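# Stow earphones in chest drawer and close it

## Task

Place the coiled earphones inside the small chest's open drawer, then push the drawer closed, with the chest still standing upright at the end.

## Robot and tools

Robot: two seven-joint arms, left_arm and right_arm, each ending in a parallel gripper. left_arm's fingers can fold: a part held in the outer quarter of each pad (near the tips) is squeezed normally, but nearer the palm the fingers may wrap and pull it in, hold a thin part loosely or not at all, over-squeeze a wide one, or release later. Pressing a held part toward the palm, or jabbing the tips into a surface while not fully closed, also folds them with little resistance, so a descent may overshoot unnoticed and the next grip fail. right_arm's fingers are rigid.

Frames: the scene frame has its origin at table height midway between the nominal bases, +z up, +x out over the table, left_arm on the +y side (arm names do not match image sides). Calibrated bases: left_arm at (+0.005, +0.443, 0) m, quat_wxyz (+1.000, 0, 0, +0.016); right_arm at (-0.029, -0.446, 0) m, quat_wxyz (+1.000, 0, 0, -0.014). Reported end_effector_position (m) and end_effector_quat_wxyz are scene-frame values and may be off by a few cm, more at long reach. On each gripper, +z points along the fingers and the fingers close along y; the reported point sits between the pads when closed, and tips extend about 33 mm past it (down to 9 mm when wide open).

Command row: 18 numbers, each in [-1, 1], always covering both arms: left dx, dy, dz, rx, ry, rz, left gripper position, force_limit, speed, then the same nine for the right. The six pose numbers are an offset, not a pose: measured from that arm's Hand target as it stood when the action or move began, along the Hand target's own axes; 1.0 = 0.6 m or 180 degrees; rx, ry, rz form one rotation vector. All zeros re-requests the current Hand target; repeating a nonzero offset in a new call moves farther. The controller clips each step to 70 mm and 16 degrees from the measured pose, so a gripper may rest short; a fresh command (even zeros) asks again, and if still short send the remaining gap. To stop a push, command the target back past the gripper.

Gripper numbers are absolute settings: position +1 = open 140 mm, pads touch near -0.8, -1 closes until blocked. force_limit (starts +1) sets squeeze after a slow close: roughly 14 N at -1, 40 N at 0, 58 N at +1; speed (starts +1) is ~30 mm/s at -1, 140 at 0, 250 at +1, and faster closes grip harder (up to ~116 N). Always resend the last values to leave a gripper unchanged; 0 is a real command. To tighten, raise force_limit and nudge position (-1 to -0.98); to loosen, open and reclose slowly. Check object_status: 0 moving, 1 blocked while opening, 2 blocked while closing (a grip), 3 reached target or pads met. position_measured is in counts: 3 open, ~75 = 100 mm, 139 = 60 mm, 200 = 20 mm, 230 pads touching.

Tools:
- execute_actions(actions, cameras): actions is a list of actions; each action is up to 15 rows at 1/30 s each, every row offset from the action's starting Hand target; a short list repeats its final row. An empty list returns images and full state. cameras: names, ["all"], or [].
- move(target, speed, blend, blocking, cameras): straight-line paths toward one row or a list of up to 15 rows (all offsets from the same starting Hand targets). speed in m/s, 0.002 to 2, default 0.25 (turn rate capped at twice that in rad/s, max 2.5). blend in m rounds corners; 0 stops at each. Paths ignore obstacles and the other arm, lag and overshoot more when fast, and stop after 10 s. Result adds a move: line (done, off_target, moving, held, fault) and limits (paced = clipped, held = steps withheld).
- wait(seconds 0 to 10), stop() to brake a move, zoom_image(camera cam_left_wrist or cam_right_wrist, region [x0,y0,x1,y1] pixels, at most 504 each side), clear_fault(arm) after a reported torque or force fault, finished_scene(scene: this scene's number) once the drawer is shut with earphones inside.

Results also give Hand target, Tool commands, joint positions/velocities/torques, external torque estimates, Flange force along gripper axes (noisy, includes held weight), STEP READINGS, and Wrist depth: a 7x7 grid of median distances (from ~60 mm; '-' unknown). Cameras: cam_left_wrist and cam_right_wrist, both 896x504.

Avoid: bumping or squeezing the arms against each other, closing one gripper on the other's fingers, hard impacts, gripping hard on something still resting, dropping or flinging the earphones, tipping the chest, or anything leaving the table. Faults stop an arm: contact torque at the load limit (85 N m for the big joints, 11 N m for forearm roll, wrist pitch, wrist roll), 85 N net external force (held weight counts), joints beyond range or too fast. Joint ranges (rad): waist ±2.901, shoulder ±1.836, upper arm roll ±2.901, elbow -3.077 to -0.117, forearm roll ±2.876, wrist pitch 0.440 to 4.622, wrist roll ±3.051. Big wrist turns can swing the elbow. Long stretched holds heat motors (MOTOR HOT, then braking for 30 to 60 s). The scene keeps running while you think, and loose objects can be nudged now and then.

Each tool is called by a JSON object that holds its "name" and its "arguments", one argument or row to a line.

## Session

{"name": "execute_actions", "arguments": {
  "actions": []
}}

Scene clock: 0.00 s.
left_arm: end_effector_position=(+0.7704, +0.7153, +0.2962) position_measured=3 object_status=3 end_effector_quat_wxyz=(-0.481, +0.552, -0.582, +0.353) | right_arm: end_effector_position=(+0.0207, -0.7249, +0.1294) position_measured=3 object_status=3 end_effector_quat_wxyz=(-0.448, +0.644, -0.620, +0.000)
Joint positions: left_arm=[0.855 0.508 -0.425 -2.086 0.498 3.807 0.093] | right_arm=[-1.699 0.12 -0.111 -2.351 0.404 1.598 -2.082]
Joint velocities: within noise
Joint torques (N m): no reading
External joint torques (N m): no reading
Flange force (N): no reading
Wrist depth (mm): cam_left_wrist=[2354 2133 2289 2836 2170 - - / 2521 2936 2599 2868 2248 - 297 / 2836 - 3565 1426 2354 - 307 / 3418 131 3283 1194 2627 133 111 / - 107 4159 1620 2495 126 96 / - 94 2170 2836 2627 1934 97 / - - 2332 2151 - 1920 -] | cam_right_wrist=[3274 - - 265 218 - - / 2865 - - - - - - / 2626 - - - - - - / - 139 821 - - 136 - / - 102 1230 - 371 145 98 / - 3453 869 863 335 314 - / - 3763 3551 739 311 300 298]
Hand target: left_arm +0.7704, +0.7153, +0.2962; -0.481, +0.552, -0.582, +0.353 | right_arm +0.0207, -0.7249, +0.1294; -0.448, +0.644, -0.620, +0.000
Tool commands: left_gripper/position=+1.0 left_gripper/force_limit=+1.0 left_gripper/speed=+1.0 right_gripper/position=+1.0 right_gripper/force_limit=+1.0 right_gripper/speed=+1.0

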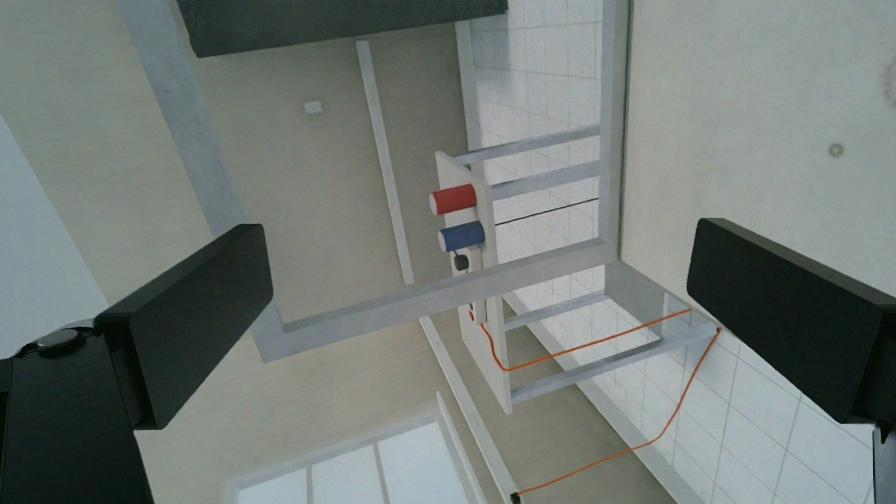

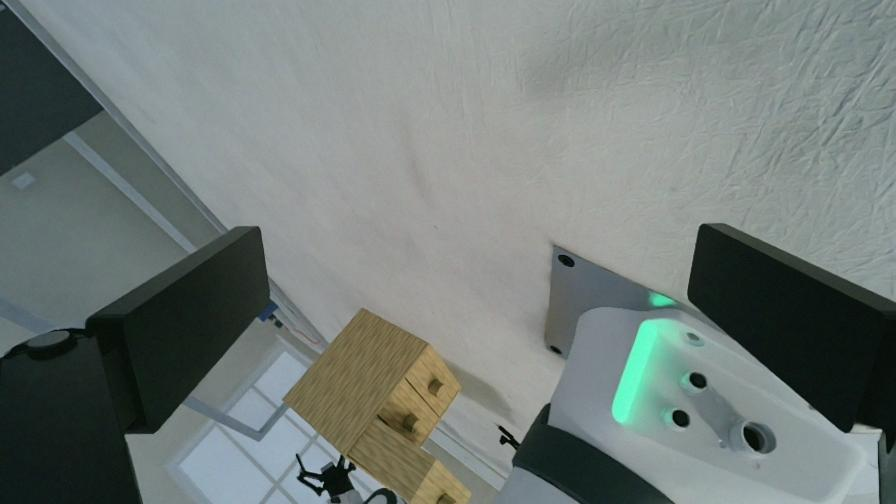

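{"name": "move", "arguments": {
  "target": [
    [0,0,0,0,0,0,1,1,1,-0.197,-0.558,-0.033,-0.16,0,-0.225,1,1,1],
    [0,0,0,0,0,0,1,1,1,-0.65,-0.702,0.248,-0.325,0,-0.45,1,1,1]
  ],
  "blend": [0.1,0],
  "speed": 0.3,
  "cameras": ["all"]
}}

Scene clock: 92.93 s.
left_arm: end_effector_position=(+0.7704, +0.7153, +0.2962) position_measured=3 object_status=3 end_effector_quat_wxyz=(-0.481, +0.552, -0.582, +0.353) | right_arm: end_effector_position=(+0.3509, -0.3996, +0.5003) position_measured=3 object_status=3 end_effector_quat_wxyz=(+0.000, +1.000, +0.003, +0.002)
Joint positions: left_arm=[0.855 0.508 -0.425 -2.086 0.498 3.807 0.093] | right_arm=[-1.066 -0.717 0.682 -1.766 0.461 1.213 -1.948]
Joint velocities: left_arm=[within noise] | right_arm=[-0.001 0.002 0.001 0.002 0 -0.004 0.004]
Joint torques (N m): left_arm=[-0.52 -38.75 -6.18 19.91 0.28 3.03 -0.01] | right_arm=[-1.02 5.52 -14.31 17.81 0.74 2.25 0]
External joint torques (N m): left_arm=[-0.58 1.8 0.53 0.26 0.16 -0.15 0.09] | right_arm=[-1.15 0.69 -0.41 -0.35 -0.14 -0.38 0]
Flange force (N): left_arm=[-0.7 2.8 6.7] | right_arm=[1.4 1.5 -1.5]
Wrist depth (mm): cam_left_wrist=[- 2471 2269 2902 2170 425 - / - - - 2868 2208 423 302 / - - 2971 3159 2377 442 - / - 125 3515 1260 2377 134 300 / - 107 - 1300 2471 126 96 / - 94 - 1981 2495 1890 97 / - - 2289 2170 - 1848 -] | cam_right_wrist=[418 524 - - - - - / 399 533 - 621 - - - / 410 495 - - - - - / 497 139 - - - 135 1637 / - 102 - - - 128 102 / - 96 - 633 741 - - / - - 781 430 535 - -]
Hand target: left_arm +0.7704, +0.7153, +0.2962; -0.481, +0.552, -0.582, +0.353 | right_arm +0.3499, -0.3999, +0.5004; +0.000, +1.000, +0.000, +0.000
Off the commanded pose: left_arm 0.000 m, 0 deg | right_arm 0.001 m, 0 deg.
move: done

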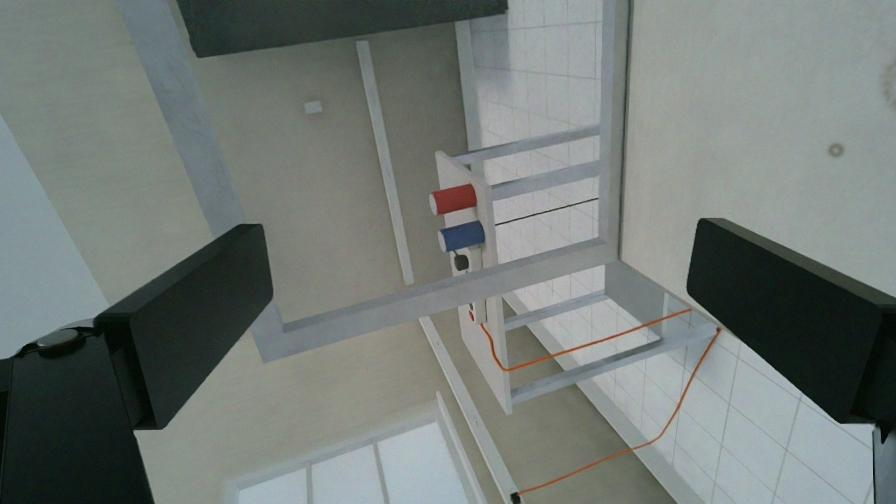

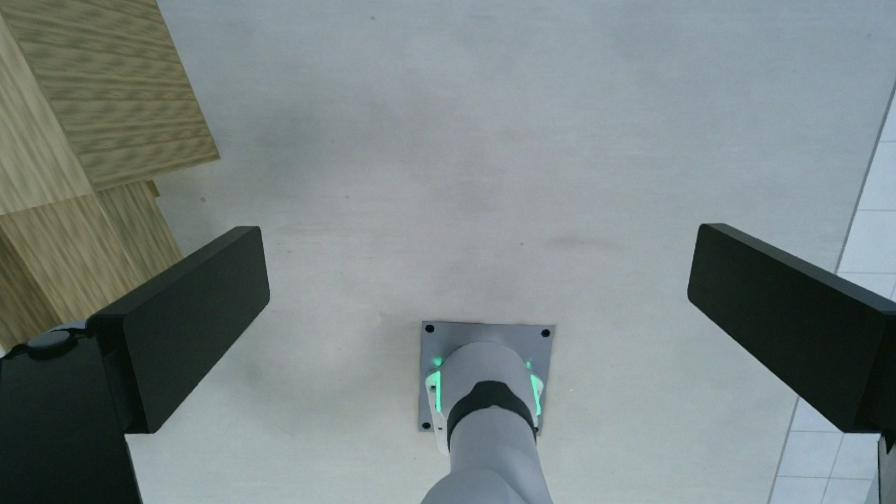

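{"name": "move", "arguments": {
  "target": [0.337,-0.221,-0.657,-0.4,0.0725,0,1,1,1,0,-0.467,-0.083,0,0,0,1,1,1],
  "speed": 0.3,
  "cameras": ["all"]
}}

Scene clock: 127.10 s.
left_arm: end_effector_position=(+0.4513, +0.4512, +0.5002) position_measured=3 object_status=3 end_effector_quat_wxyz=(-0.002, +0.690, -0.724, +0.000) | right_arm: end_effector_position=(+0.3507, -0.1203, +0.5497) position_measured=3 object_status=3 end_effector_quat_wxyz=(+0.002, +1.000, +0.002, +0.002)
Joint positions: left_arm=[-0.107 -0.262 0.072 -1.627 0.022 1.37 0.047] | right_arm=[-1.34 -0.721 1.117 -1.103 0.828 0.934 -1.37]
Joint velocities: left_arm=[-0.001 -0.001 0.001 0 0 -0.004 0.007] | right_arm=[0.001 0 0 0 0 0 0.006]
Joint torques (N m): left_arm=[-0.95 -19.98 0.33 23.27 0.51 2.24 0.37] | right_arm=[-0.35 26.79 -16.26 9.19 0.58 2.31 0.15]
External joint torques (N m): left_arm=[-0.92 0.75 1.19 0.9 -0.22 -0.34 0.37] | right_arm=[-0.26 1.13 -0.11 -0.18 -0.07 -0.34 0.15]
Flange force (N): left_arm=[-1.8 -5.2 -5.7] | right_arm=[0.0 0.0 0.0]
Wrist depth (mm): cam_left_wrist=[- - - - - - 526 / - - - - - 579 479 / - 640 596 - - - 504 / - 135 693 - - 134 - / - 107 - - 662 125 96 / - 94 - 754 802 756 97 / - 1934 1876 1905 1905 1835 -] | cam_right_wrist=[- 404 407 596 - - - / - 417 427 - - - - / - - 447 437 - - - / - 127 547 553 727 135 729 / - 102 545 - - 135 102 / - 96 - - 744 638 - / - - - - - 561 -]
Hand target: left_arm +0.4508, +0.4505, +0.5001; -0.001, +0.688, -0.726, +0.000 | right_arm +0.3499, -0.1197, +0.5500; +0.000, +1.000, +0.000, +0.000
Off the commanded pose: left_arm 0.001 m, 0 deg | right_arm 0.001 m, 0 deg.
move: done; limits=paced

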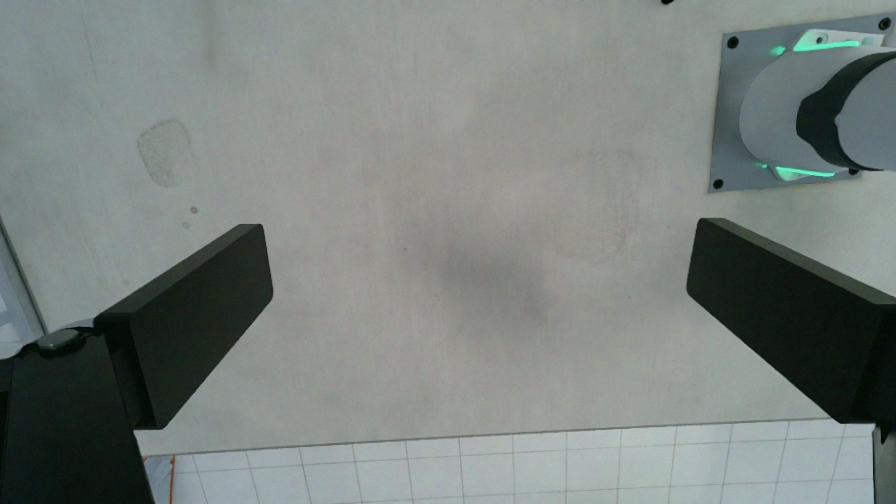

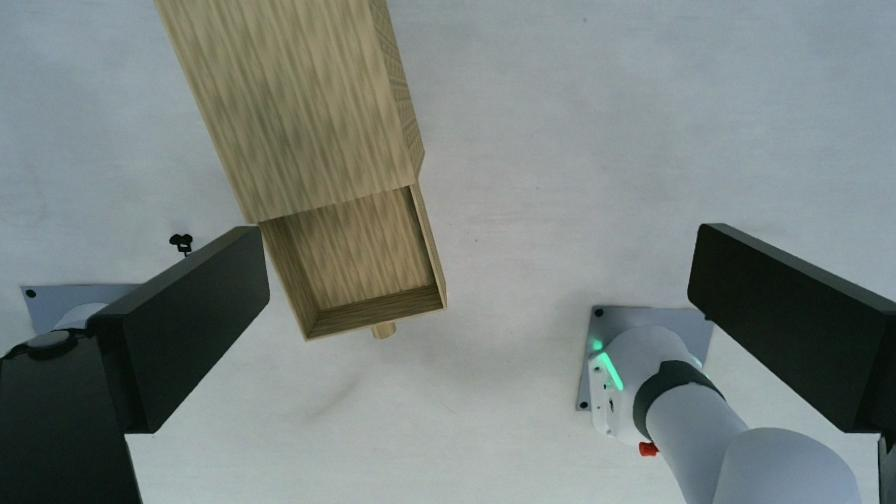

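{"name": "zoom_image", "arguments": {
  "camera": "cam_right_wrist",
  "region": [0, 120, 300, 360]
}}

{"name": "zoom_image", "arguments": {
  "camera": "cam_right_wrist",
  "region": [150, 0, 500, 350]
}}

Scaled by 1.680 from the camera's 896x504 image, which has a finer 1280x720 frame.

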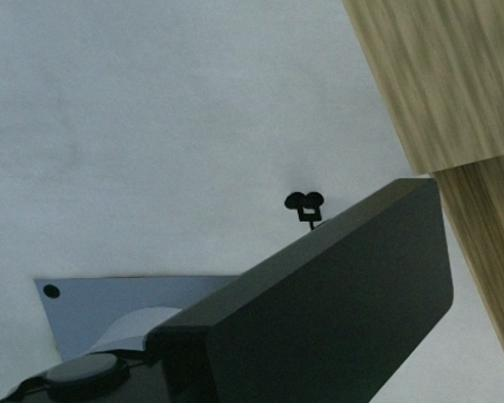

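Scaled by 1.440 from the camera's 896x504 image, which has a finer 1280x720 frame.

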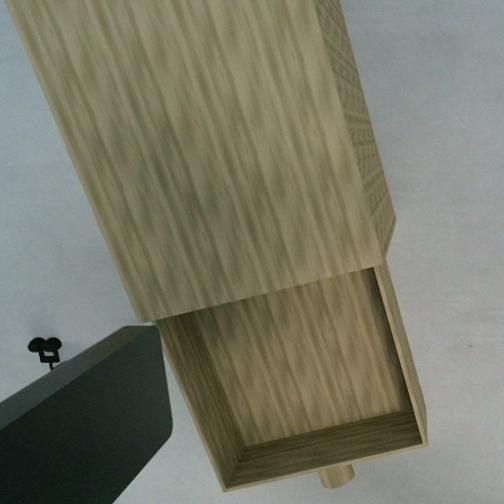

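{"name": "move", "arguments": {
  "target": [0.5225,0.392,0.083,0,0,0,1,1,1,0,0.55,0.083,0,0,0,1,1,1],
  "speed": 0.3,
  "cameras": ["all"]
}}

Scene clock: 233.43 s.
left_arm: end_effector_position=(+0.2004, +0.1507, +0.4493) position_measured=3 object_status=3 end_effector_quat_wxyz=(+0.001, -0.686, +0.728, +0.000) | right_arm: end_effector_position=(+0.3498, -0.4480, +0.5008) position_measured=3 object_status=3 end_effector_quat_wxyz=(-0.001, +1.000, -0.003, +0.000)
Joint positions: left_arm=[-0.115 -0.753 -0.531 -2.026 -0.36 1.362 -0.507] | right_arm=[-1.063 -0.662 0.633 -1.778 0.396 1.242 -1.998]
Joint velocities: left_arm=[0 0 -0.001 0.002 0 -0.001 -0.005] | right_arm=[-0.001 -0.001 0 0 0.001 0.001 -0.005]
Joint torques (N m): left_arm=[0.01 -0.94 10.55 21.71 0.51 2.25 -0.25] | right_arm=[0.43 2.82 -13.21 18.19 0.49 2.75 -0.23]
External joint torques (N m): left_arm=[0.04 -0.39 -0.01 0.68 -0.25 -0.39 -0.25] | right_arm=[0.45 1.22 -0.81 -0.9 -0.38 0.13 -0.23]
Flange force (N): left_arm=[1.0 0.9 -2.6] | right_arm=[-1.4 2.4 1.9]
Wrist depth (mm): cam_left_wrist=[308 310 370 379 526 - - / 325 327 328 542 - - 552 / 342 330 - 582 - 586 575 / - 124 - 560 627 134 612 / - 107 - 662 591 134 96 / - 99 - 686 522 408 97 / - 719 763 719 738 310 279] | cam_right_wrist=[488 - 573 - - - - / 463 605 - - - - 1363 / 442 - 640 630 - - 1483 / 498 127 - - - 135 1681 / - 102 - - 708 127 102 / - 96 - 662 - - - / - - - 518 - - -]
Hand target: left_arm +0.1993, +0.1501, +0.4499; -0.001, +0.688, -0.726, +0.000 | right_arm +0.3500, -0.4497, +0.5004; +0.000, +1.000, +0.000, +0.000
Off the commanded pose: left_arm 0.001 m, 0 deg | right_arm 0.002 m, 0 deg.
move: done

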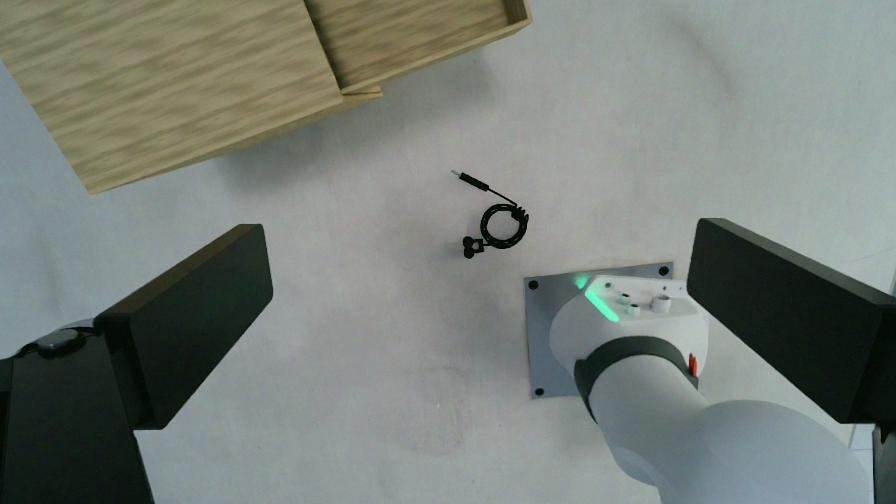

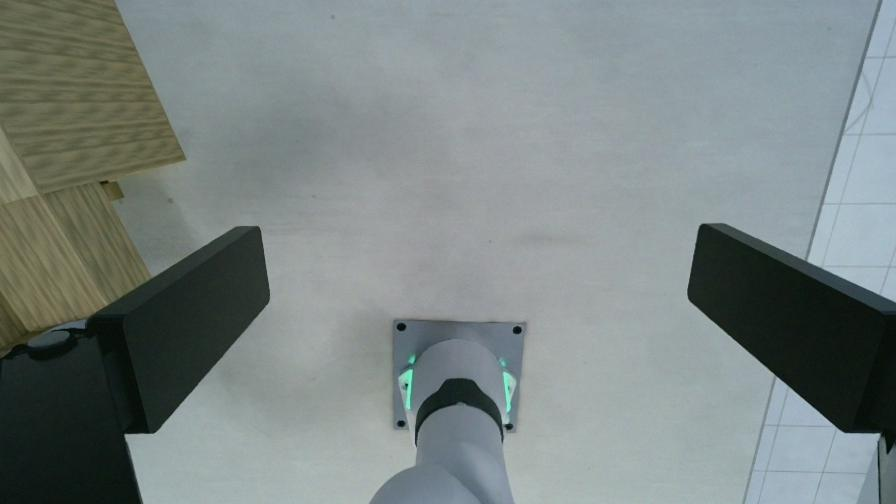

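{"name": "zoom_image", "arguments": {
  "camera": "cam_left_wrist",
  "region": [420, 140, 580, 290]
}}

Scaled by 3.150 from the camera's 896x504 image, which has a finer 1280x720 frame.

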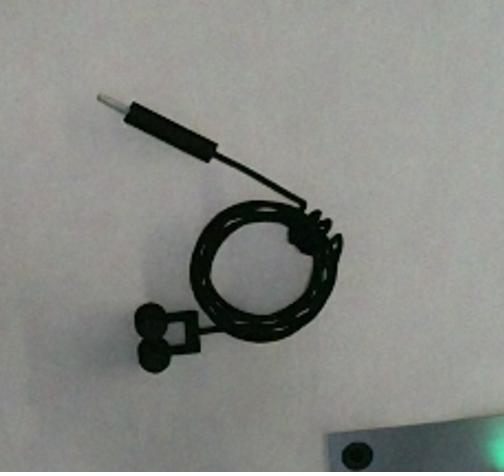

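{"name": "move", "arguments": {
  "target": [
    [-0.519,-0.341,0,0,0,0,1,1,1,-0.058,-0.29,0,0,0,0,1,1,1],
    [-0.991,-0.1155,0,0,0,0,1,1,1,-0.117,-0.583,0,0,0,0,1,1,1]
  ],
  "speed": 0.35,
  "blend": [0.1,0],
  "cameras": ["all"]
}}

Scene clock: 388.50 s.
left_arm: end_effector_position=(+0.3013, +0.7394, +0.4494) position_measured=3 object_status=3 end_effector_quat_wxyz=(+0.000, +0.690, -0.724, +0.001) | right_arm: end_effector_position=(+0.2805, -0.1009, +0.4999) position_measured=3 object_status=3 end_effector_quat_wxyz=(+0.001, +1.000, +0.002, +0.001)
Joint positions: left_arm=[-0.111 -0.521 0.608 -1.879 0.29 1.445 0.551] | right_arm=[-1.049 -0.963 0.883 -1.481 0.879 0.966 -1.44]
Joint velocities: left_arm=[0.001 0 0 0 0 0 0.005] | right_arm=[0 -0.002 0 0 0 -0.001 0.005]
Joint torques (N m): left_arm=[-1.11 -6.9 -7.81 22.99 1.17 2.2 0.31] | right_arm=[-0.23 24.45 -21.33 8.83 0.73 2.3 0.22]
External joint torques (N m): left_arm=[-1.11 -0.7 1.8 0.87 0.43 -0.34 0.31] | right_arm=[-0.17 0.06 -0.97 -0.2 0.03 -0.34 0.22]
Flange force (N): left_arm=[-5.1 -0.9 -3.2] | right_arm=[-2.1 1.2 -0.1]
Wrist depth (mm): cam_left_wrist=[- 525 - - - 537 508 / 553 544 550 567 557 545 552 / - 587 - - - - 580 / 584 131 - 598 590 134 113 / - 115 1589 1610 1579 126 96 / - 1631 1698 1698 1709 1698 97 / - 1862 1808 1821 1795 1795 -] | cam_right_wrist=[565 365 363 570 559 - - / - 377 381 384 - - - / - - 472 473 - - - / - - 495 505 - 135 - / - 102 - - 702 136 102 / - 95 - - - 597 - / - - - - 793 803 -]
Hand target: left_arm +0.3003, +0.7401, +0.4502; -0.001, +0.688, -0.726, +0.000 | right_arm +0.2797, -0.0999, +0.5001; +0.000, +1.000, +0.000, +0.000
Off the commanded pose: left_arm 0.001 m, 0 deg | right_arm 0.001 m, 0 deg.
move: done

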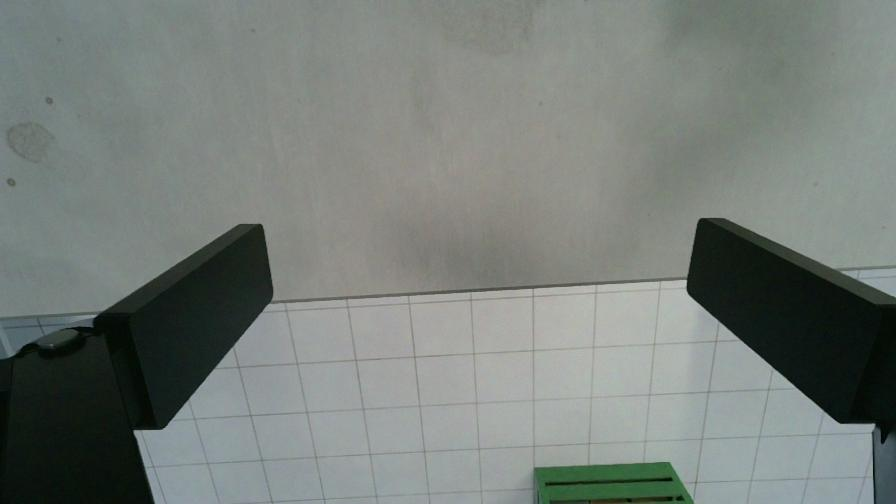

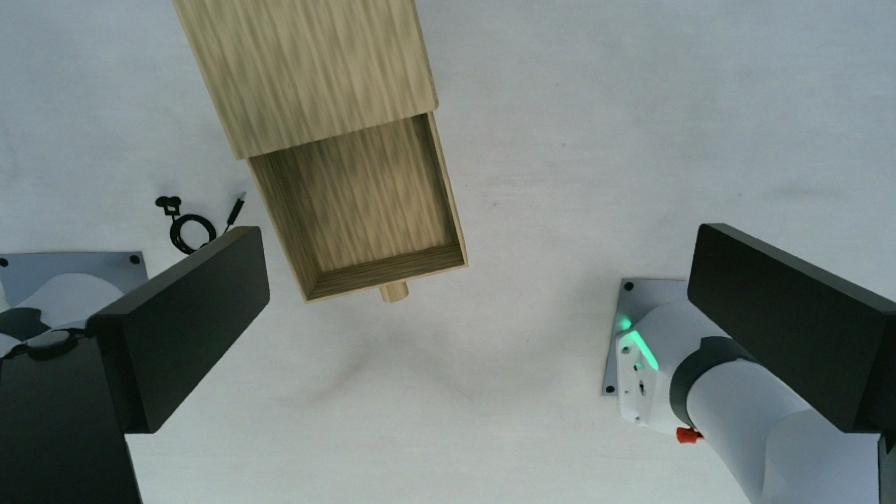

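{"name": "move", "arguments": {
  "target": [0,0,0,0,0,0,1,1,1,-0.117,-0.617,0.283,0,0,0,1,1,1],
  "speed": 0.3,
  "cameras": ["cam_right_wrist"]
}}

Scene clock: 415.87 s.
left_arm: end_effector_position=(+0.3013, +0.7394, +0.4494) position_measured=3 object_status=3 end_effector_quat_wxyz=(+0.000, +0.689, -0.725, +0.001) | right_arm: end_effector_position=(+0.2092, +0.2702, +0.3288) position_measured=3 object_status=3 end_effector_quat_wxyz=(-0.029, +1.000, +0.004, +0.011)
Joint positions: left_arm=[-0.111 -0.521 0.608 -1.879 0.29 1.445 0.553] | right_arm=[-1.53 -1.143 1.451 -0.504 1.468 1.204 -0.545]
Joint velocities: left_arm=[within noise] | right_arm=[0 0 0 0.001 0 -0.001 0.005]
Joint torques (N m): left_arm=[-0.5 -6.66 -8.22 22.89 0.99 2.21 0.37] | right_arm=[-0.6 54.11 -12.14 -0.33 0.64 2.42 0.1]
External joint torques (N m): left_arm=[-0.52 -0.4 1.38 0.75 0.25 -0.32 0.37] | right_arm=[-0.68 1.06 0.13 -0.15 -0.11 -0.34 0.1]
Flange force (N): left_arm=[-4.5 -0.9 -3.0] | right_arm=[0.0 0.0 0.0]
Wrist depth (mm): cam_left_wrist=[528 531 - - 500 531 - / 516 555 562 - - - - / 589 593 - 579 - 584 583 / - 124 616 - - 134 598 / - 114 1600 1653 1620 126 96 / - 1698 1721 1770 1698 1745 97 / - 1862 1835 1876 1821 1770 -] | cam_right_wrist=[- - - - - 332 241 / - - - - 422 - 242 / - - - - - - 254 / - 127 487 - - 134 253 / - 109 442 - - 128 102 / - 291 374 - - - - / - 275 314 - - - -]
Hand target: left_arm +0.3003, +0.7401, +0.4502; -0.001, +0.688, -0.726, +0.000 | right_arm +0.2096, +0.2702, +0.3300; +0.000, +1.000, +0.000, +0.000
Off the commanded pose: left_arm 0.001 m, 0 deg | right_arm 0.001 m, 4 deg.
elbow stopped short (right arm): the move would have taken joint 4 (elbow) straighter than the controller allows.
move: off_target (right_arm)
Images, in order (width x height): cam_right_wrist 896x504.

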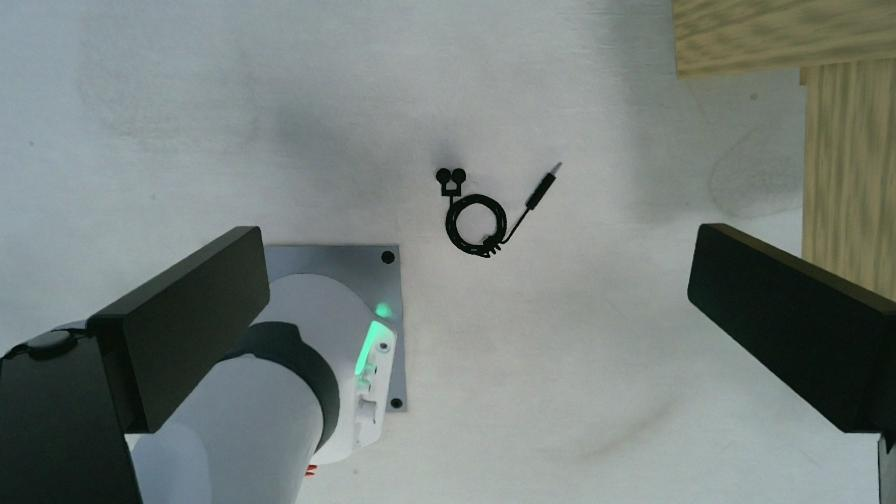

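{"name": "move", "arguments": {
  "target": [0,0,0,0,0,0,1,1,1,-0.0743,0.017,0.2167,0,0,-0.5,1,1,1],
  "speed": 0.2,
  "cameras": ["cam_right_wrist"]
}}

Scene clock: 476.67 s.
left_arm: end_effector_position=(+0.3013, +0.7394, +0.4494) position_measured=3 object_status=3 end_effector_quat_wxyz=(+0.000, +0.689, -0.725, +0.001) | right_arm: end_effector_position=(+0.1654, +0.2589, +0.2000) position_measured=3 object_status=3 end_effector_quat_wxyz=(+0.002, +0.710, +0.705, -0.001)
Joint positions: left_arm=[-0.111 -0.521 0.608 -1.879 0.29 1.445 0.553] | right_arm=[-1.118 -1.35 1.404 -1.124 1.436 1.325 -2.298]
Joint velocities: left_arm=[within noise] | right_arm=[0 -0.001 0.001 0.001 0 0.001 -0.005]
Joint torques (N m): left_arm=[-0.52 -6.67 -8.19 22.95 1.01 2.22 0.3] | right_arm=[0.42 48.71 -26.17 0.3 0.76 2.68 -0.12]
External joint torques (N m): left_arm=[-0.49 -0.39 1.51 0.79 0.28 -0.32 0.3] | right_arm=[0.39 -0.31 -0.63 -1.15 -0.15 0.09 -0.12]
Flange force (N): left_arm=[-4.7 -1.0 -3.0] | right_arm=[-11.0 -3.4 3.1]
Wrist depth (mm): cam_left_wrist=[- - - 540 - - - / - - - 553 541 557 600 / 582 - - 567 - - - / 610 124 - - 630 134 112 / - 115 1620 1610 1589 126 96 / - 1664 1782 1745 1709 1721 97 / - 1795 1782 1876 1821 1770 -] | cam_right_wrist=[297 295 - - 293 - - / - - - 301 - - - / - 331 - 314 - - 337 / - 138 - - - 136 328 / - 102 - - - 127 102 / - 96 - - 374 324 - / - - - - - 279 266]
Hand target: left_arm +0.3003, +0.7401, +0.4502; -0.001, +0.688, -0.726, +0.000 | right_arm +0.1652, +0.2599, +0.2000; +0.001, +0.707, +0.707, +0.000
Off the commanded pose: left_arm 0.001 m, 0 deg | right_arm 0.001 m, 0 deg.
elbow stopped short (right arm): the move would have taken joint 4 (elbow) straighter than the controller allows.
move: done
Images, in order (width x height): cam_right_wrist 896x504.

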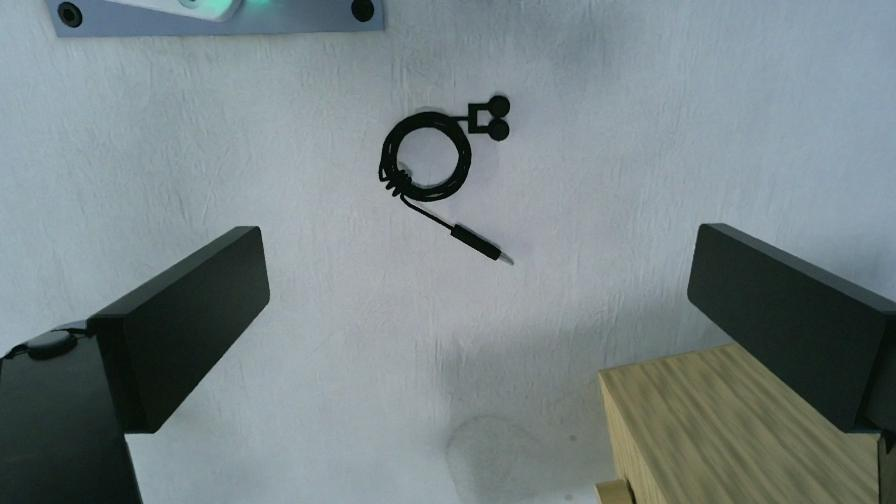

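{"name": "move", "arguments": {
  "target": [0,0,0,0,0,0,1,1,1,0.0083,-0.005,0.133,0,0,0.111,-0.37,0,0],
  "speed": 0.15,
  "cameras": ["cam_right_wrist"]
}}

Scene clock: 572.33 s.
left_arm: end_effector_position=(+0.3013, +0.7394, +0.4494) position_measured=3 object_status=3 end_effector_quat_wxyz=(+0.000, +0.689, -0.725, +0.001) | right_arm: end_effector_position=(+0.1628, +0.2631, +0.1198) position_measured=176 object_status=3 end_effector_quat_wxyz=(+0.003, +0.817, +0.576, -0.001)
Joint positions: left_arm=[-0.111 -0.521 0.608 -1.879 0.29 1.445 0.553] | right_arm=[-1.067 -1.461 1.455 -1.223 1.501 1.422 -1.987]
Joint velocities: left_arm=[within noise] | right_arm=[0 0.001 -0.001 0.002 0.001 0 0.006]
Joint torques (N m): left_arm=[-0.47 -6.74 -8.2 22.99 1 2.23 0.38] | right_arm=[-0.09 48.37 -28.4 -0.18 0.82 2.7 0.1]
External joint torques (N m): left_arm=[-0.52 -0.45 1.39 0.78 0.24 -0.32 0.38] | right_arm=[-0.18 -0.2 -0.67 -0.8 -0.08 0.08 0.1]
Flange force (N): left_arm=[-4.5 -0.8 -3.0] | right_arm=[-4.7 0.5 0.5]
Wrist depth (mm): cam_left_wrist=[529 - - 539 - 526 524 / 561 558 551 544 556 - - / - - - 572 - 574 586 / - 124 - - - 134 583 / - 114 1569 1620 1589 126 96 / - 1675 1770 1709 1709 1721 97 / - 1862 1848 1835 1835 1770 -] | cam_right_wrist=[193 222 228 - - - - / 226 229 - - - - - / - - - 239 - - - / - - - 133 120 - - / 273 - 93 110 98 93 273 / - - - - - - - / - - - - - - -]
Hand target: left_arm +0.3003, +0.7401, +0.4502; -0.001, +0.688, -0.726, +0.000 | right_arm +0.1622, +0.2648, +0.1202; +0.001, +0.819, +0.574, +0.000
Off the commanded pose: left_arm 0.001 m, 0 deg | right_arm 0.002 m, 0 deg.
move: done
Images, in order (width x height): cam_right_wrist 896x504.

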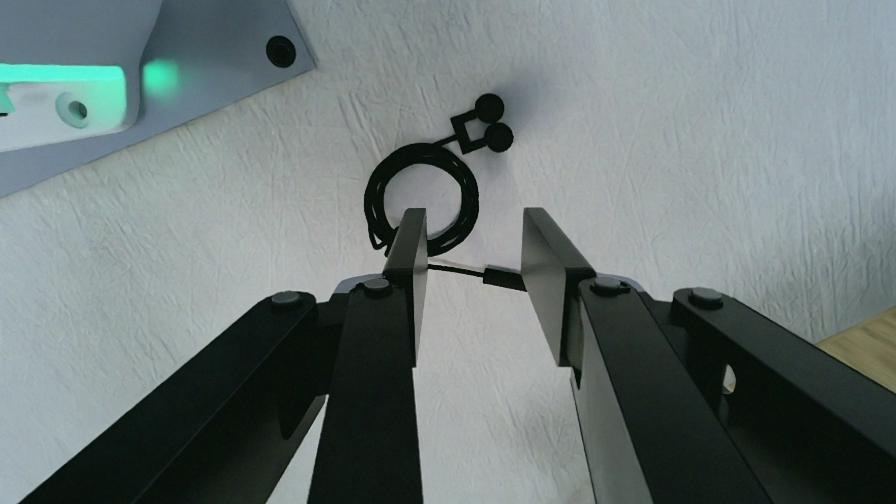

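{"name": "move", "arguments": {
  "target": [0,0,0,0,0,0,1,1,1,0,0,0.0917,0,0,0,-0.37,0,0],
  "speed": 0.1,
  "cameras": ["cam_right_wrist"]
}}

Scene clock: 603.77 s.
left_arm: end_effector_position=(+0.3013, +0.7394, +0.4494) position_measured=3 object_status=3 end_effector_quat_wxyz=(+0.000, +0.689, -0.725, +0.001) | right_arm: end_effector_position=(+0.1628, +0.2629, +0.0643) position_measured=176 object_status=3 end_effector_quat_wxyz=(+0.003, +0.820, +0.572, -0.001)
Joint positions: left_arm=[-0.111 -0.521 0.608 -1.879 0.29 1.445 0.553] | right_arm=[-1.047 -1.527 1.505 -1.265 1.543 1.491 -1.989]
Joint velocities: left_arm=[within noise] | right_arm=[0 -0.001 0 0 0.001 0.004 -0.001]
Joint torques (N m): left_arm=[-0.51 -6.61 -8.14 22.92 1.01 2.22 0.27] | right_arm=[0.35 48.29 -29.33 -1.17 1.02 2.73 -0.23]
External joint torques (N m): left_arm=[-0.42 -0.49 1.58 0.83 0.29 -0.31 0.27] | right_arm=[0.16 0.1 -0.83 -1.28 0.11 0.13 -0.23]
Flange force (N): left_arm=[-4.7 -0.8 -3.0] | right_arm=[-9.4 0.9 0.1]
Wrist depth (mm): cam_left_wrist=[525 530 - 538 - - - / 545 557 - 551 531 558 - / 601 578 - 589 - 596 - / - 124 618 - 607 134 114 / - 115 1631 1620 1642 126 96 / - 1686 1721 1745 1733 1795 97 / - 1862 1835 1835 1890 1770 -] | cam_right_wrist=[170 171 - - - 172 - / 180 178 - - - - 183 / - - - 182 - - - / - - - 133 120 - - / - - 93 110 98 93 - / - - - - - - - / - - - - - - -]
Hand target: left_arm +0.3003, +0.7401, +0.4502; -0.001, +0.688, -0.726, +0.000 | right_arm +0.1623, +0.2648, +0.0652; +0.001, +0.819, +0.574, +0.000
Off the commanded pose: left_arm 0.001 m, 0 deg | right_arm 0.002 m, 0 deg.
move: done
Images, in order (width x height): cam_right_wrist 896x504.

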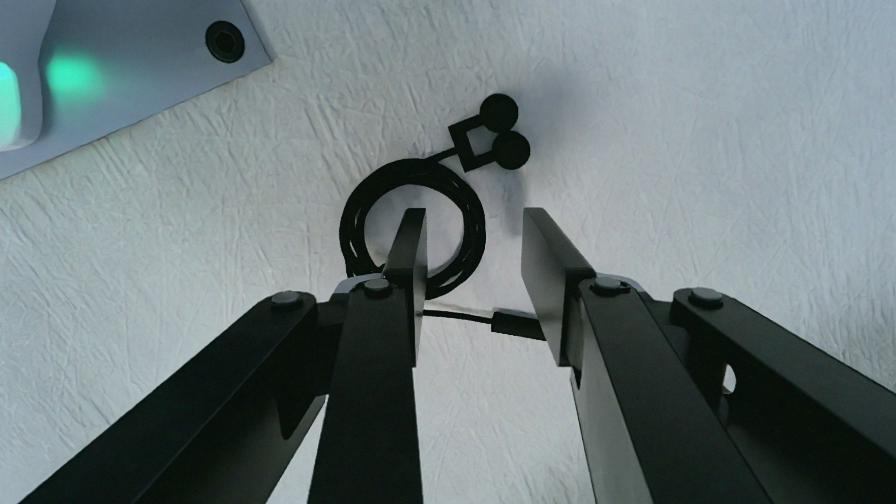

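{"name": "move", "arguments": {
  "target": [0,0,0,0,0,0,1,1,1,0,0,0.02,0,0,0,-0.37,0,0],
  "speed": 0.04,
  "cameras": ["cam_right_wrist"]
}}

Scene clock: 618.20 s.
left_arm: end_effector_position=(+0.3013, +0.7394, +0.4494) position_measured=3 object_status=3 end_effector_quat_wxyz=(+0.000, +0.689, -0.725, +0.001) | right_arm: end_effector_position=(+0.1629, +0.2633, +0.0533) position_measured=176 object_status=3 end_effector_quat_wxyz=(+0.003, +0.820, +0.572, -0.001)
Joint positions: left_arm=[-0.111 -0.521 0.608 -1.879 0.29 1.445 0.553] | right_arm=[-1.044 -1.538 1.518 -1.27 1.55 1.508 -1.99]
Joint velocities: left_arm=[within noise] | right_arm=[0 0 0 0 -0.001 0.004 0]
Joint torques (N m): left_arm=[-0.52 -6.71 -8.21 22.94 1.01 2.23 0.31] | right_arm=[0.43 47.67 -29.01 -1.23 1.01 2.69 -0.19]
External joint torques (N m): left_arm=[-0.51 -0.44 1.47 0.75 0.27 -0.31 0.31] | right_arm=[0.36 -0.48 -0.41 -1.25 0.1 0.08 -0.19]
Flange force (N): left_arm=[-4.5 -0.8 -2.9] | right_arm=[-9.8 0.7 1.0]
Wrist depth (mm): cam_left_wrist=[540 - - - - 538 - / - - - 565 556 555 567 / - - - 579 578 - 586 / 598 125 630 609 637 134 600 / - 114 1610 1620 1642 126 96 / - 1709 1698 1686 1709 1757 97 / - 1848 1821 1835 1782 1848 -] | cam_right_wrist=[160 161 - - - - - / 168 167 - - - - - / - - - 173 - - - / - - 187 176 120 - - / 199 - 93 111 98 93 - / - - - - - - - / - - - - - - -]
Hand target: left_arm +0.3003, +0.7401, +0.4502; -0.001, +0.688, -0.726, +0.000 | right_arm +0.1623, +0.2648, +0.0532; +0.001, +0.819, +0.574, +0.000
Off the commanded pose: left_arm 0.001 m, 0 deg | right_arm 0.002 m, 0 deg.
move: done
Images, in order (width x height): cam_right_wrist 896x504.

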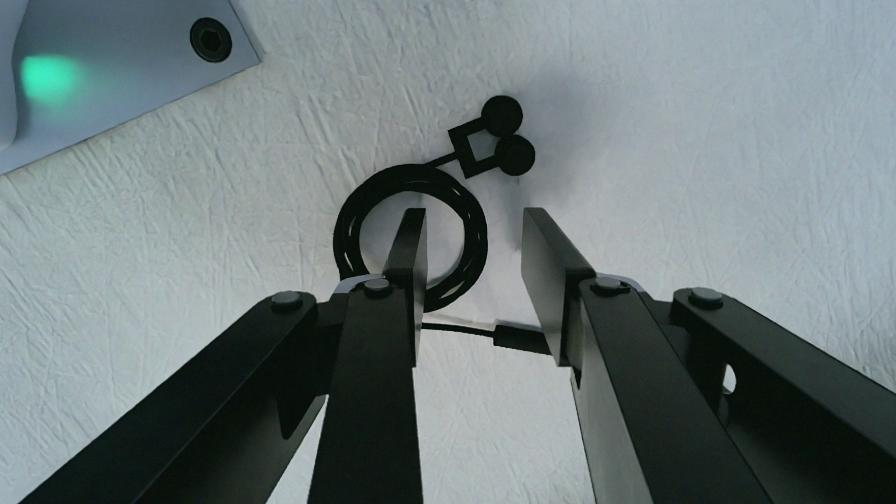

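{"name": "zoom_image", "arguments": {
  "camera": "cam_right_wrist",
  "region": [330, 80, 600, 340]
}}

Scaled by 1.867 from the camera's 896x504 image, which has a finer 1280x720 frame.

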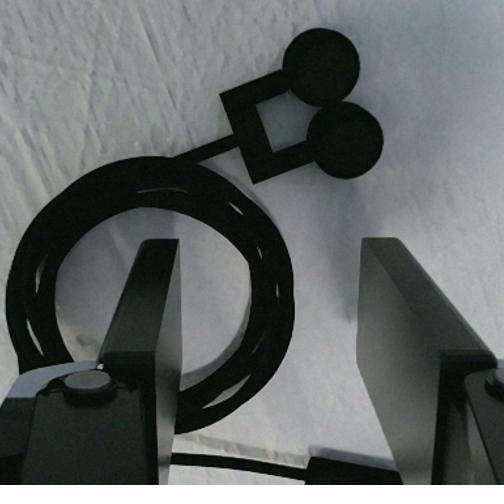

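{"name": "execute_actions", "arguments": {
  "actions": [
    [[0,0,0,0,0,0,1,1,1,0,0,0.00167,0,0,0,-0.37,0,0]],
    [[0,0,0,0,0,0,1,1,1,0,0,0.00167,0,0,0,-0.37,0,0]],
    [[0,0,0,0,0,0,1,1,1,0,0,0.00167,0,0,0,-0.37,0,0]],
    [[0,0,0,0,0,0,1,1,1,0,0,0.00167,0,0,0,-0.37,0,0]]
  ],
  "cameras": ["cam_right_wrist"]
}}

Scene clock: 634.33 s.
left_arm: end_effector_position=(+0.3013, +0.7394, +0.4494) position_measured=3 object_status=3 end_effector_quat_wxyz=(+0.000, +0.689, -0.725, +0.001) | right_arm: end_effector_position=(+0.1626, +0.2639, +0.0496) position_measured=176 object_status=3 end_effector_quat_wxyz=(+0.002, +0.820, +0.572, -0.001)
Joint positions: left_arm=[-0.111 -0.521 0.608 -1.879 0.29 1.445 0.553] | right_arm=[-1.043 -1.539 1.526 -1.272 1.55 1.516 -1.991]
Joint torques (N m): left_arm=[-0.55 -6.54 -8.16 22.84 1 2.21 0.38] | right_arm=[0.42 47.44 -29 -1.12 0.77 2.71 -0.25]
External joint torques (N m): left_arm=[-0.6 -0.3 1.37 0.71 0.25 -0.32 0.38] | right_arm=[0.53 -0.63 -0.4 -1.13 -0.13 0.1 -0.25]
External joint torques at the end of the 1st action: left_arm=[-0.45 -0.54 1.4 0.84 0.25 -0.35 0.31] | right_arm=[0.29 -0.54 -0.38 -1.31 -0.15 0.06 -0.25]
External joint torques at the end of the 2nd action: left_arm=[-0.67 -0.2 1.21 0.62 0.24 -0.33 0.3] | right_arm=[0.46 -0.79 0.09 -1.16 -0.13 0.08 -0.21]
External joint torques at the end of the 3rd action: left_arm=[-0.48 -0.54 1.47 0.86 0.3 -0.33 0.33] | right_arm=[0.58 -0.63 -0.25 -1.08 -0.13 0.15 -0.21]
Flange force (N): left_arm=[-4.7 -1.1 -3.0] | right_arm=[-10.0 0.5 0.9]
Flange force at the end of the 1st action (N): left_arm=[-4.3 -0.6 -3.2] | right_arm=[-10.1 0.9 0.8]
Flange force at the end of the 2nd action (N): left_arm=[-4.2 -1.3 -2.8] | right_arm=[-9.7 0.5 1.6]
Flange force at the end of the 3rd action (N): left_arm=[-4.6 -0.7 -3.1] | right_arm=[-9.7 0.4 1.1]
Wrist depth (mm): cam_left_wrist=[538 524 525 - 525 - - / - 565 553 - - 550 - / - - - 622 557 - - / 616 124 632 - - 134 615 / - 114 1600 1620 1610 126 96 / - 1686 1579 1770 1757 1733 97 / - 1782 1821 1848 1770 1782 -] | cam_right_wrist=[157 158 - - - - - / 165 165 - - 164 165 - / - 171 - 172 - - - / - - 173 175 119 - - / - - 93 114 98 93 - / - - - - - - - / - - - - - - -]
Hand target: left_arm +0.3003, +0.7401, +0.4502; -0.001, +0.688, -0.726, +0.000 | right_arm +0.1623, +0.2648, +0.0491; +0.001, +0.819, +0.574, +0.000
Off the commanded pose: left_arm 0.001 m, 0 deg | right_arm 0.001 m, 0 deg.
Step readings (end_effector_position of left_arm | right_arm; steps 1 to 15: 1st action; 16 to 30: 2nd action; 31 to 45: 3rd action; 46 to 60: 4th action):
0: (+0.3013, +0.7394, +0.4494) | (+0.1630, +0.2635, +0.0534)
1: (+0.3013, +0.7394, +0.4494) | (+0.1630, +0.2635, +0.0534)
2: (+0.3013, +0.7394, +0.4494) | (+0.1630, +0.2635, +0.0532)
4: (+0.3013, +0.7394, +0.4494) | (+0.1629, +0.2635, +0.0529)
8: (+0.3013, +0.7394, +0.4494) | (+0.1628, +0.2635, +0.0526)
15: (+0.3013, +0.7394, +0.4494) | (+0.1628, +0.2636, +0.0523)
16: (+0.3013, +0.7394, +0.4494) | (+0.1628, +0.2636, +0.0523)
17: (+0.3013, +0.7394, +0.4494) | (+0.1628, +0.2637, +0.0522)
19: (+0.3013, +0.7394, +0.4494) | (+0.1627, +0.2636, +0.0519)
23: (+0.3013, +0.7394, +0.4494) | (+0.1627, +0.2637, +0.0517)
30: (+0.3013, +0.7394, +0.4494) | (+0.1627, +0.2638, +0.0515)
31: (+0.3013, +0.7394, +0.4494) | (+0.1627, +0.2638, +0.0515)
32: (+0.3013, +0.7394, +0.4494) | (+0.1627, +0.2638, +0.0514)
34: (+0.3013, +0.7394, +0.4494) | (+0.1627, +0.2638, +0.0511)
38: (+0.3013, +0.7394, +0.4494) | (+0.1626, +0.2638, +0.0507)
45: (+0.3013, +0.7394, +0.4494) | (+0.1626, +0.2638, +0.0506)
46: (+0.3013, +0.7394, +0.4494) | (+0.1626, +0.2639, +0.0506)
47: (+0.3013, +0.7394, +0.4494) | (+0.1627, +0.2639, +0.0504)
49: (+0.3013, +0.7394, +0.4494) | (+0.1626, +0.2638, +0.0501)
53: (+0.3013, +0.7394, +0.4494) | (+0.1626, +0.2638, +0.0497)
60: (+0.3013, +0.7394, +0.4494) | (+0.1626, +0.2639, +0.0496)
Images, in order (width x height): cam_right_wrist 896x504.

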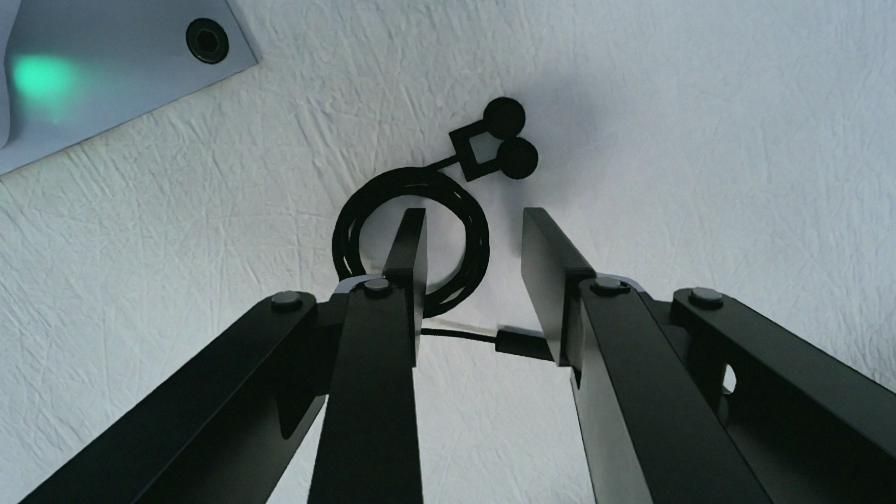

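{"name": "execute_actions", "arguments": {
  "actions": [
    [[0,0,0,0,0,0,1,1,1,0,0,0.00167,0,0,0,-0.37,0,0]],
    [[0,0,0,0,0,0,1,1,1,0,0,0.00167,0,0,0,-0.37,0,0]],
    [[0,0,0,0,0,0,1,1,1,0,0,0.00167,0,0,0,-0.37,0,0]]
  ],
  "cameras": ["cam_right_wrist"]
}}

Scene clock: 647.43 s.
left_arm: end_effector_position=(+0.3013, +0.7394, +0.4494) position_measured=3 object_status=3 end_effector_quat_wxyz=(+0.000, +0.689, -0.725, +0.001) | right_arm: end_effector_position=(+0.1626, +0.2639, +0.0466) position_measured=176 object_status=3 end_effector_quat_wxyz=(+0.002, +0.820, +0.572, -0.001)
Joint positions: left_arm=[-0.111 -0.521 0.608 -1.879 0.29 1.445 0.553] | right_arm=[-1.043 -1.54 1.531 -1.273 1.55 1.522 -1.991]
Joint torques (N m): left_arm=[-0.48 -6.63 -8.2 22.84 0.98 2.21 0.33] | right_arm=[0.4 47.38 -29.03 -1.11 0.77 2.69 -0.22]
External joint torques (N m): left_arm=[-0.5 -0.4 1.39 0.73 0.24 -0.32 0.33] | right_arm=[0.49 -0.69 -0.41 -1.16 -0.13 0.09 -0.22]
External joint torques at the end of the 1st action: left_arm=[-0.6 -0.41 1.35 0.79 0.25 -0.32 0.4] | right_arm=[0.36 -0.84 -0.49 -1.21 -0.15 0.07 -0.22]
External joint torques at the end of the 2nd action: left_arm=[-0.6 -0.47 1.45 0.83 0.28 -0.33 0.38] | right_arm=[0.04 -0.62 -0.66 -1.39 -0.15 0.05 -0.21]
Flange force (N): left_arm=[-4.4 -0.9 -2.9] | right_arm=[-9.9 0.5 0.9]
Flange force at the end of the 1st action (N): left_arm=[-4.6 -1.0 -3.1] | right_arm=[-9.7 0.7 1.0]
Flange force at the end of the 2nd action (N): left_arm=[-4.8 -0.9 -3.2] | right_arm=[-9.5 1.1 0.5]
Wrist depth (mm): cam_left_wrist=[- - - 540 - - - / - 562 - - - - 551 / - 596 - - - - - / 622 135 - - 619 134 112 / - 114 1610 1600 1620 126 97 / - 1664 1757 1745 1698 1757 97 / - 1808 1890 1848 1835 1808 -] | cam_right_wrist=[155 154 - - - - - / 162 161 - - - - - / - - - 169 - - - / 182 - 171 173 120 - - / 190 - 93 113 98 93 195 / - - - - - - - / - - - - - - -]
Hand target: left_arm +0.3003, +0.7401, +0.4502; -0.001, +0.688, -0.726, +0.000 | right_arm +0.1623, +0.2647, +0.0461; +0.001, +0.819, +0.574, +0.000
Off the commanded pose: left_arm 0.001 m, 0 deg | right_arm 0.001 m, 0 deg.
Step readings (end_effector_position of left_arm | right_arm; steps 1 to 15: 1st action; 16 to 30: 2nd action; 31 to 45: 3rd action):
0: (+0.3013, +0.7394, +0.4494) | (+0.1626, +0.2639, +0.0496)
1: (+0.3013, +0.7394, +0.4494) | (+0.1627, +0.2639, +0.0496)
2: (+0.3013, +0.7394, +0.4494) | (+0.1627, +0.2639, +0.0495)
4: (+0.3013, +0.7394, +0.4494) | (+0.1626, +0.2639, +0.0491)
8: (+0.3013, +0.7394, +0.4494) | (+0.1626, +0.2638, +0.0487)
15: (+0.3013, +0.7394, +0.4494) | (+0.1626, +0.2639, +0.0486)
16: (+0.3013, +0.7394, +0.4494) | (+0.1626, +0.2639, +0.0486)
17: (+0.3013, +0.7394, +0.4494) | (+0.1626, +0.2639, +0.0485)
19: (+0.3013, +0.7394, +0.4494) | (+0.1626, +0.2639, +0.0481)
23: (+0.3013, +0.7394, +0.4494) | (+0.1626, +0.2638, +0.0477)
30: (+0.3013, +0.7394, +0.4494) | (+0.1626, +0.2639, +0.0476)
31: (+0.3013, +0.7394, +0.4494) | (+0.1626, +0.2639, +0.0476)
32: (+0.3013, +0.7394, +0.4494) | (+0.1626, +0.2639, +0.0475)
34: (+0.3013, +0.7394, +0.4494) | (+0.1626, +0.2639, +0.0471)
38: (+0.3013, +0.7394, +0.4494) | (+0.1626, +0.2638, +0.0467)
45: (+0.3013, +0.7394, +0.4494) | (+0.1626, +0.2639, +0.0466)
Images, in order (width x height): cam_right_wrist 896x504.

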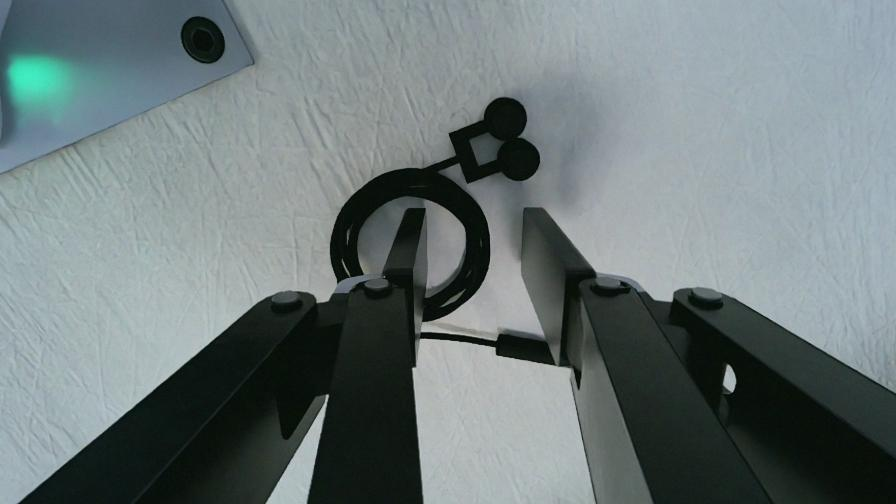

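{"name": "execute_actions", "arguments": {
  "actions": [
    [[0,0,0,0,0,0,1,1,1,0,0,0.00167,0,0,0,-0.37,0,0]],
    [[0,0,0,0,0,0,1,1,1,0,0,0.00167,0,0,0,-0.37,0,0]],
    [[0,0,0,0,0,0,1,1,1,0,0,0.00167,0,0,0,-0.37,0,0]]
  ],
  "cameras": ["cam_right_wrist"]
}}

Scene clock: 656.43 s.
left_arm: end_effector_position=(+0.3013, +0.7394, +0.4494) position_measured=3 object_status=3 end_effector_quat_wxyz=(+0.000, +0.689, -0.725, +0.001) | right_arm: end_effector_position=(+0.1626, +0.2639, +0.0436) position_measured=176 object_status=3 end_effector_quat_wxyz=(+0.002, +0.820, +0.572, -0.001)
Joint positions: left_arm=[-0.111 -0.521 0.608 -1.879 0.29 1.445 0.553] | right_arm=[-1.042 -1.542 1.536 -1.274 1.55 1.527 -1.991]
Joint torques (N m): left_arm=[-0.55 -6.63 -8.22 22.88 1 2.21 0.37] | right_arm=[0.43 47.41 -29.08 -1.05 0.78 2.7 -0.25]
External joint torques (N m): left_arm=[-0.53 -0.36 1.45 0.72 0.27 -0.33 0.37] | right_arm=[0.22 -0.73 -0.41 -1.31 -0.14 0.09 -0.25]
External joint torques at the end of the 1st action: left_arm=[-0.46 -0.4 1.49 0.71 0.23 -0.35 0.31] | right_arm=[0.24 -0.75 -0.3 -1.31 -0.14 0.08 -0.21]
External joint torques at the end of the 2nd action: left_arm=[-0.65 -0.15 1.35 0.7 0.25 -0.34 0.32] | right_arm=[0.49 -0.62 -0.92 -1.17 -0.12 0.05 -0.21]
Flange force (N): left_arm=[-4.7 -1.0 -2.9] | right_arm=[-9.8 0.9 0.9]
Flange force at the end of the 1st action (N): left_arm=[-4.5 -0.8 -2.9] | right_arm=[-9.8 0.8 1.1]
Flange force at the end of the 2nd action (N): left_arm=[-4.8 -1.6 -3.1] | right_arm=[-10.0 0.5 0.3]
Wrist depth (mm): cam_left_wrist=[- - - 536 - - - / - - - - - - 542 / - - 583 - - 582 - / - 124 612 612 610 134 112 / - 114 1589 1631 1600 126 96 / - 1709 1721 1733 1721 1686 97 / - 1808 1890 1835 1821 1862 -] | cam_right_wrist=[150 151 - - - - - / 162 160 - - - - - / - - - 163 - - - / - - 167 170 120 - - / - - 93 114 98 93 - / - - - - - - - / - - - - - - -]
Hand target: left_arm +0.3003, +0.7401, +0.4502; -0.001, +0.688, -0.726, +0.000 | right_arm +0.1623, +0.2647, +0.0431; +0.001, +0.819, +0.574, +0.000
Off the commanded pose: left_arm 0.001 m, 0 deg | right_arm 0.001 m, 0 deg.
Step readings (end_effector_position of left_arm | right_arm; steps 1 to 15: 1st action; 16 to 30: 2nd action; 31 to 45: 3rd action):
0: (+0.3013, +0.7394, +0.4494) | (+0.1626, +0.2639, +0.0466)
1: (+0.3013, +0.7394, +0.4494) | (+0.1626, +0.2640, +0.0466)
2: (+0.3013, +0.7394, +0.4494) | (+0.1626, +0.2640, +0.0465)
4: (+0.3013, +0.7394, +0.4494) | (+0.1626, +0.2639, +0.0461)
8: (+0.3013, +0.7394, +0.4494) | (+0.1626, +0.2638, +0.0457)
15: (+0.3013, +0.7394, +0.4494) | (+0.1626, +0.2639, +0.0456)
16: (+0.3013, +0.7394, +0.4494) | (+0.1626, +0.2639, +0.0456)
17: (+0.3013, +0.7394, +0.4494) | (+0.1626, +0.2639, +0.0455)
19: (+0.3013, +0.7394, +0.4494) | (+0.1626, +0.2639, +0.0451)
23: (+0.3013, +0.7394, +0.4494) | (+0.1626, +0.2638, +0.0447)
30: (+0.3013, +0.7394, +0.4494) | (+0.1626, +0.2639, +0.0446)
31: (+0.3013, +0.7394, +0.4494) | (+0.1626, +0.2639, +0.0446)
32: (+0.3013, +0.7394, +0.4494) | (+0.1626, +0.2639, +0.0445)
34: (+0.3013, +0.7394, +0.4494) | (+0.1626, +0.2639, +0.0441)
38: (+0.3013, +0.7394, +0.4494) | (+0.1626, +0.2638, +0.0437)
45: (+0.3013, +0.7394, +0.4494) | (+0.1626, +0.2639, +0.0436)
Images, in order (width x height): cam_right_wrist 896x504.

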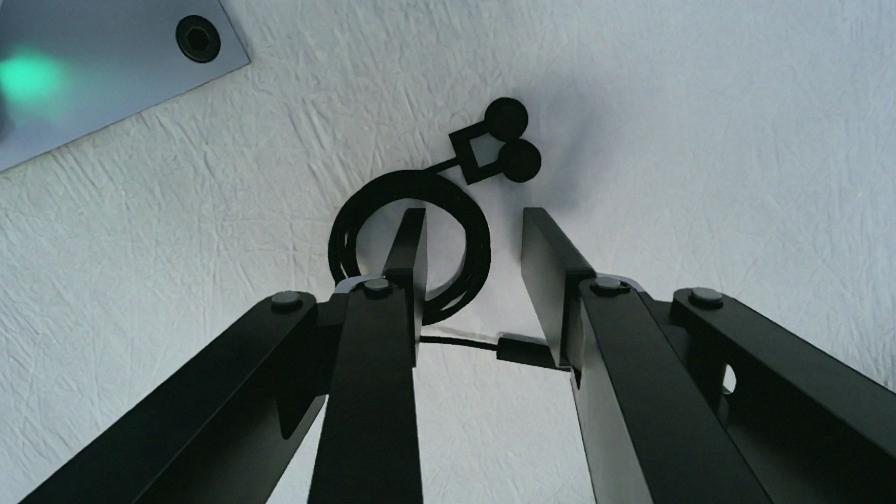

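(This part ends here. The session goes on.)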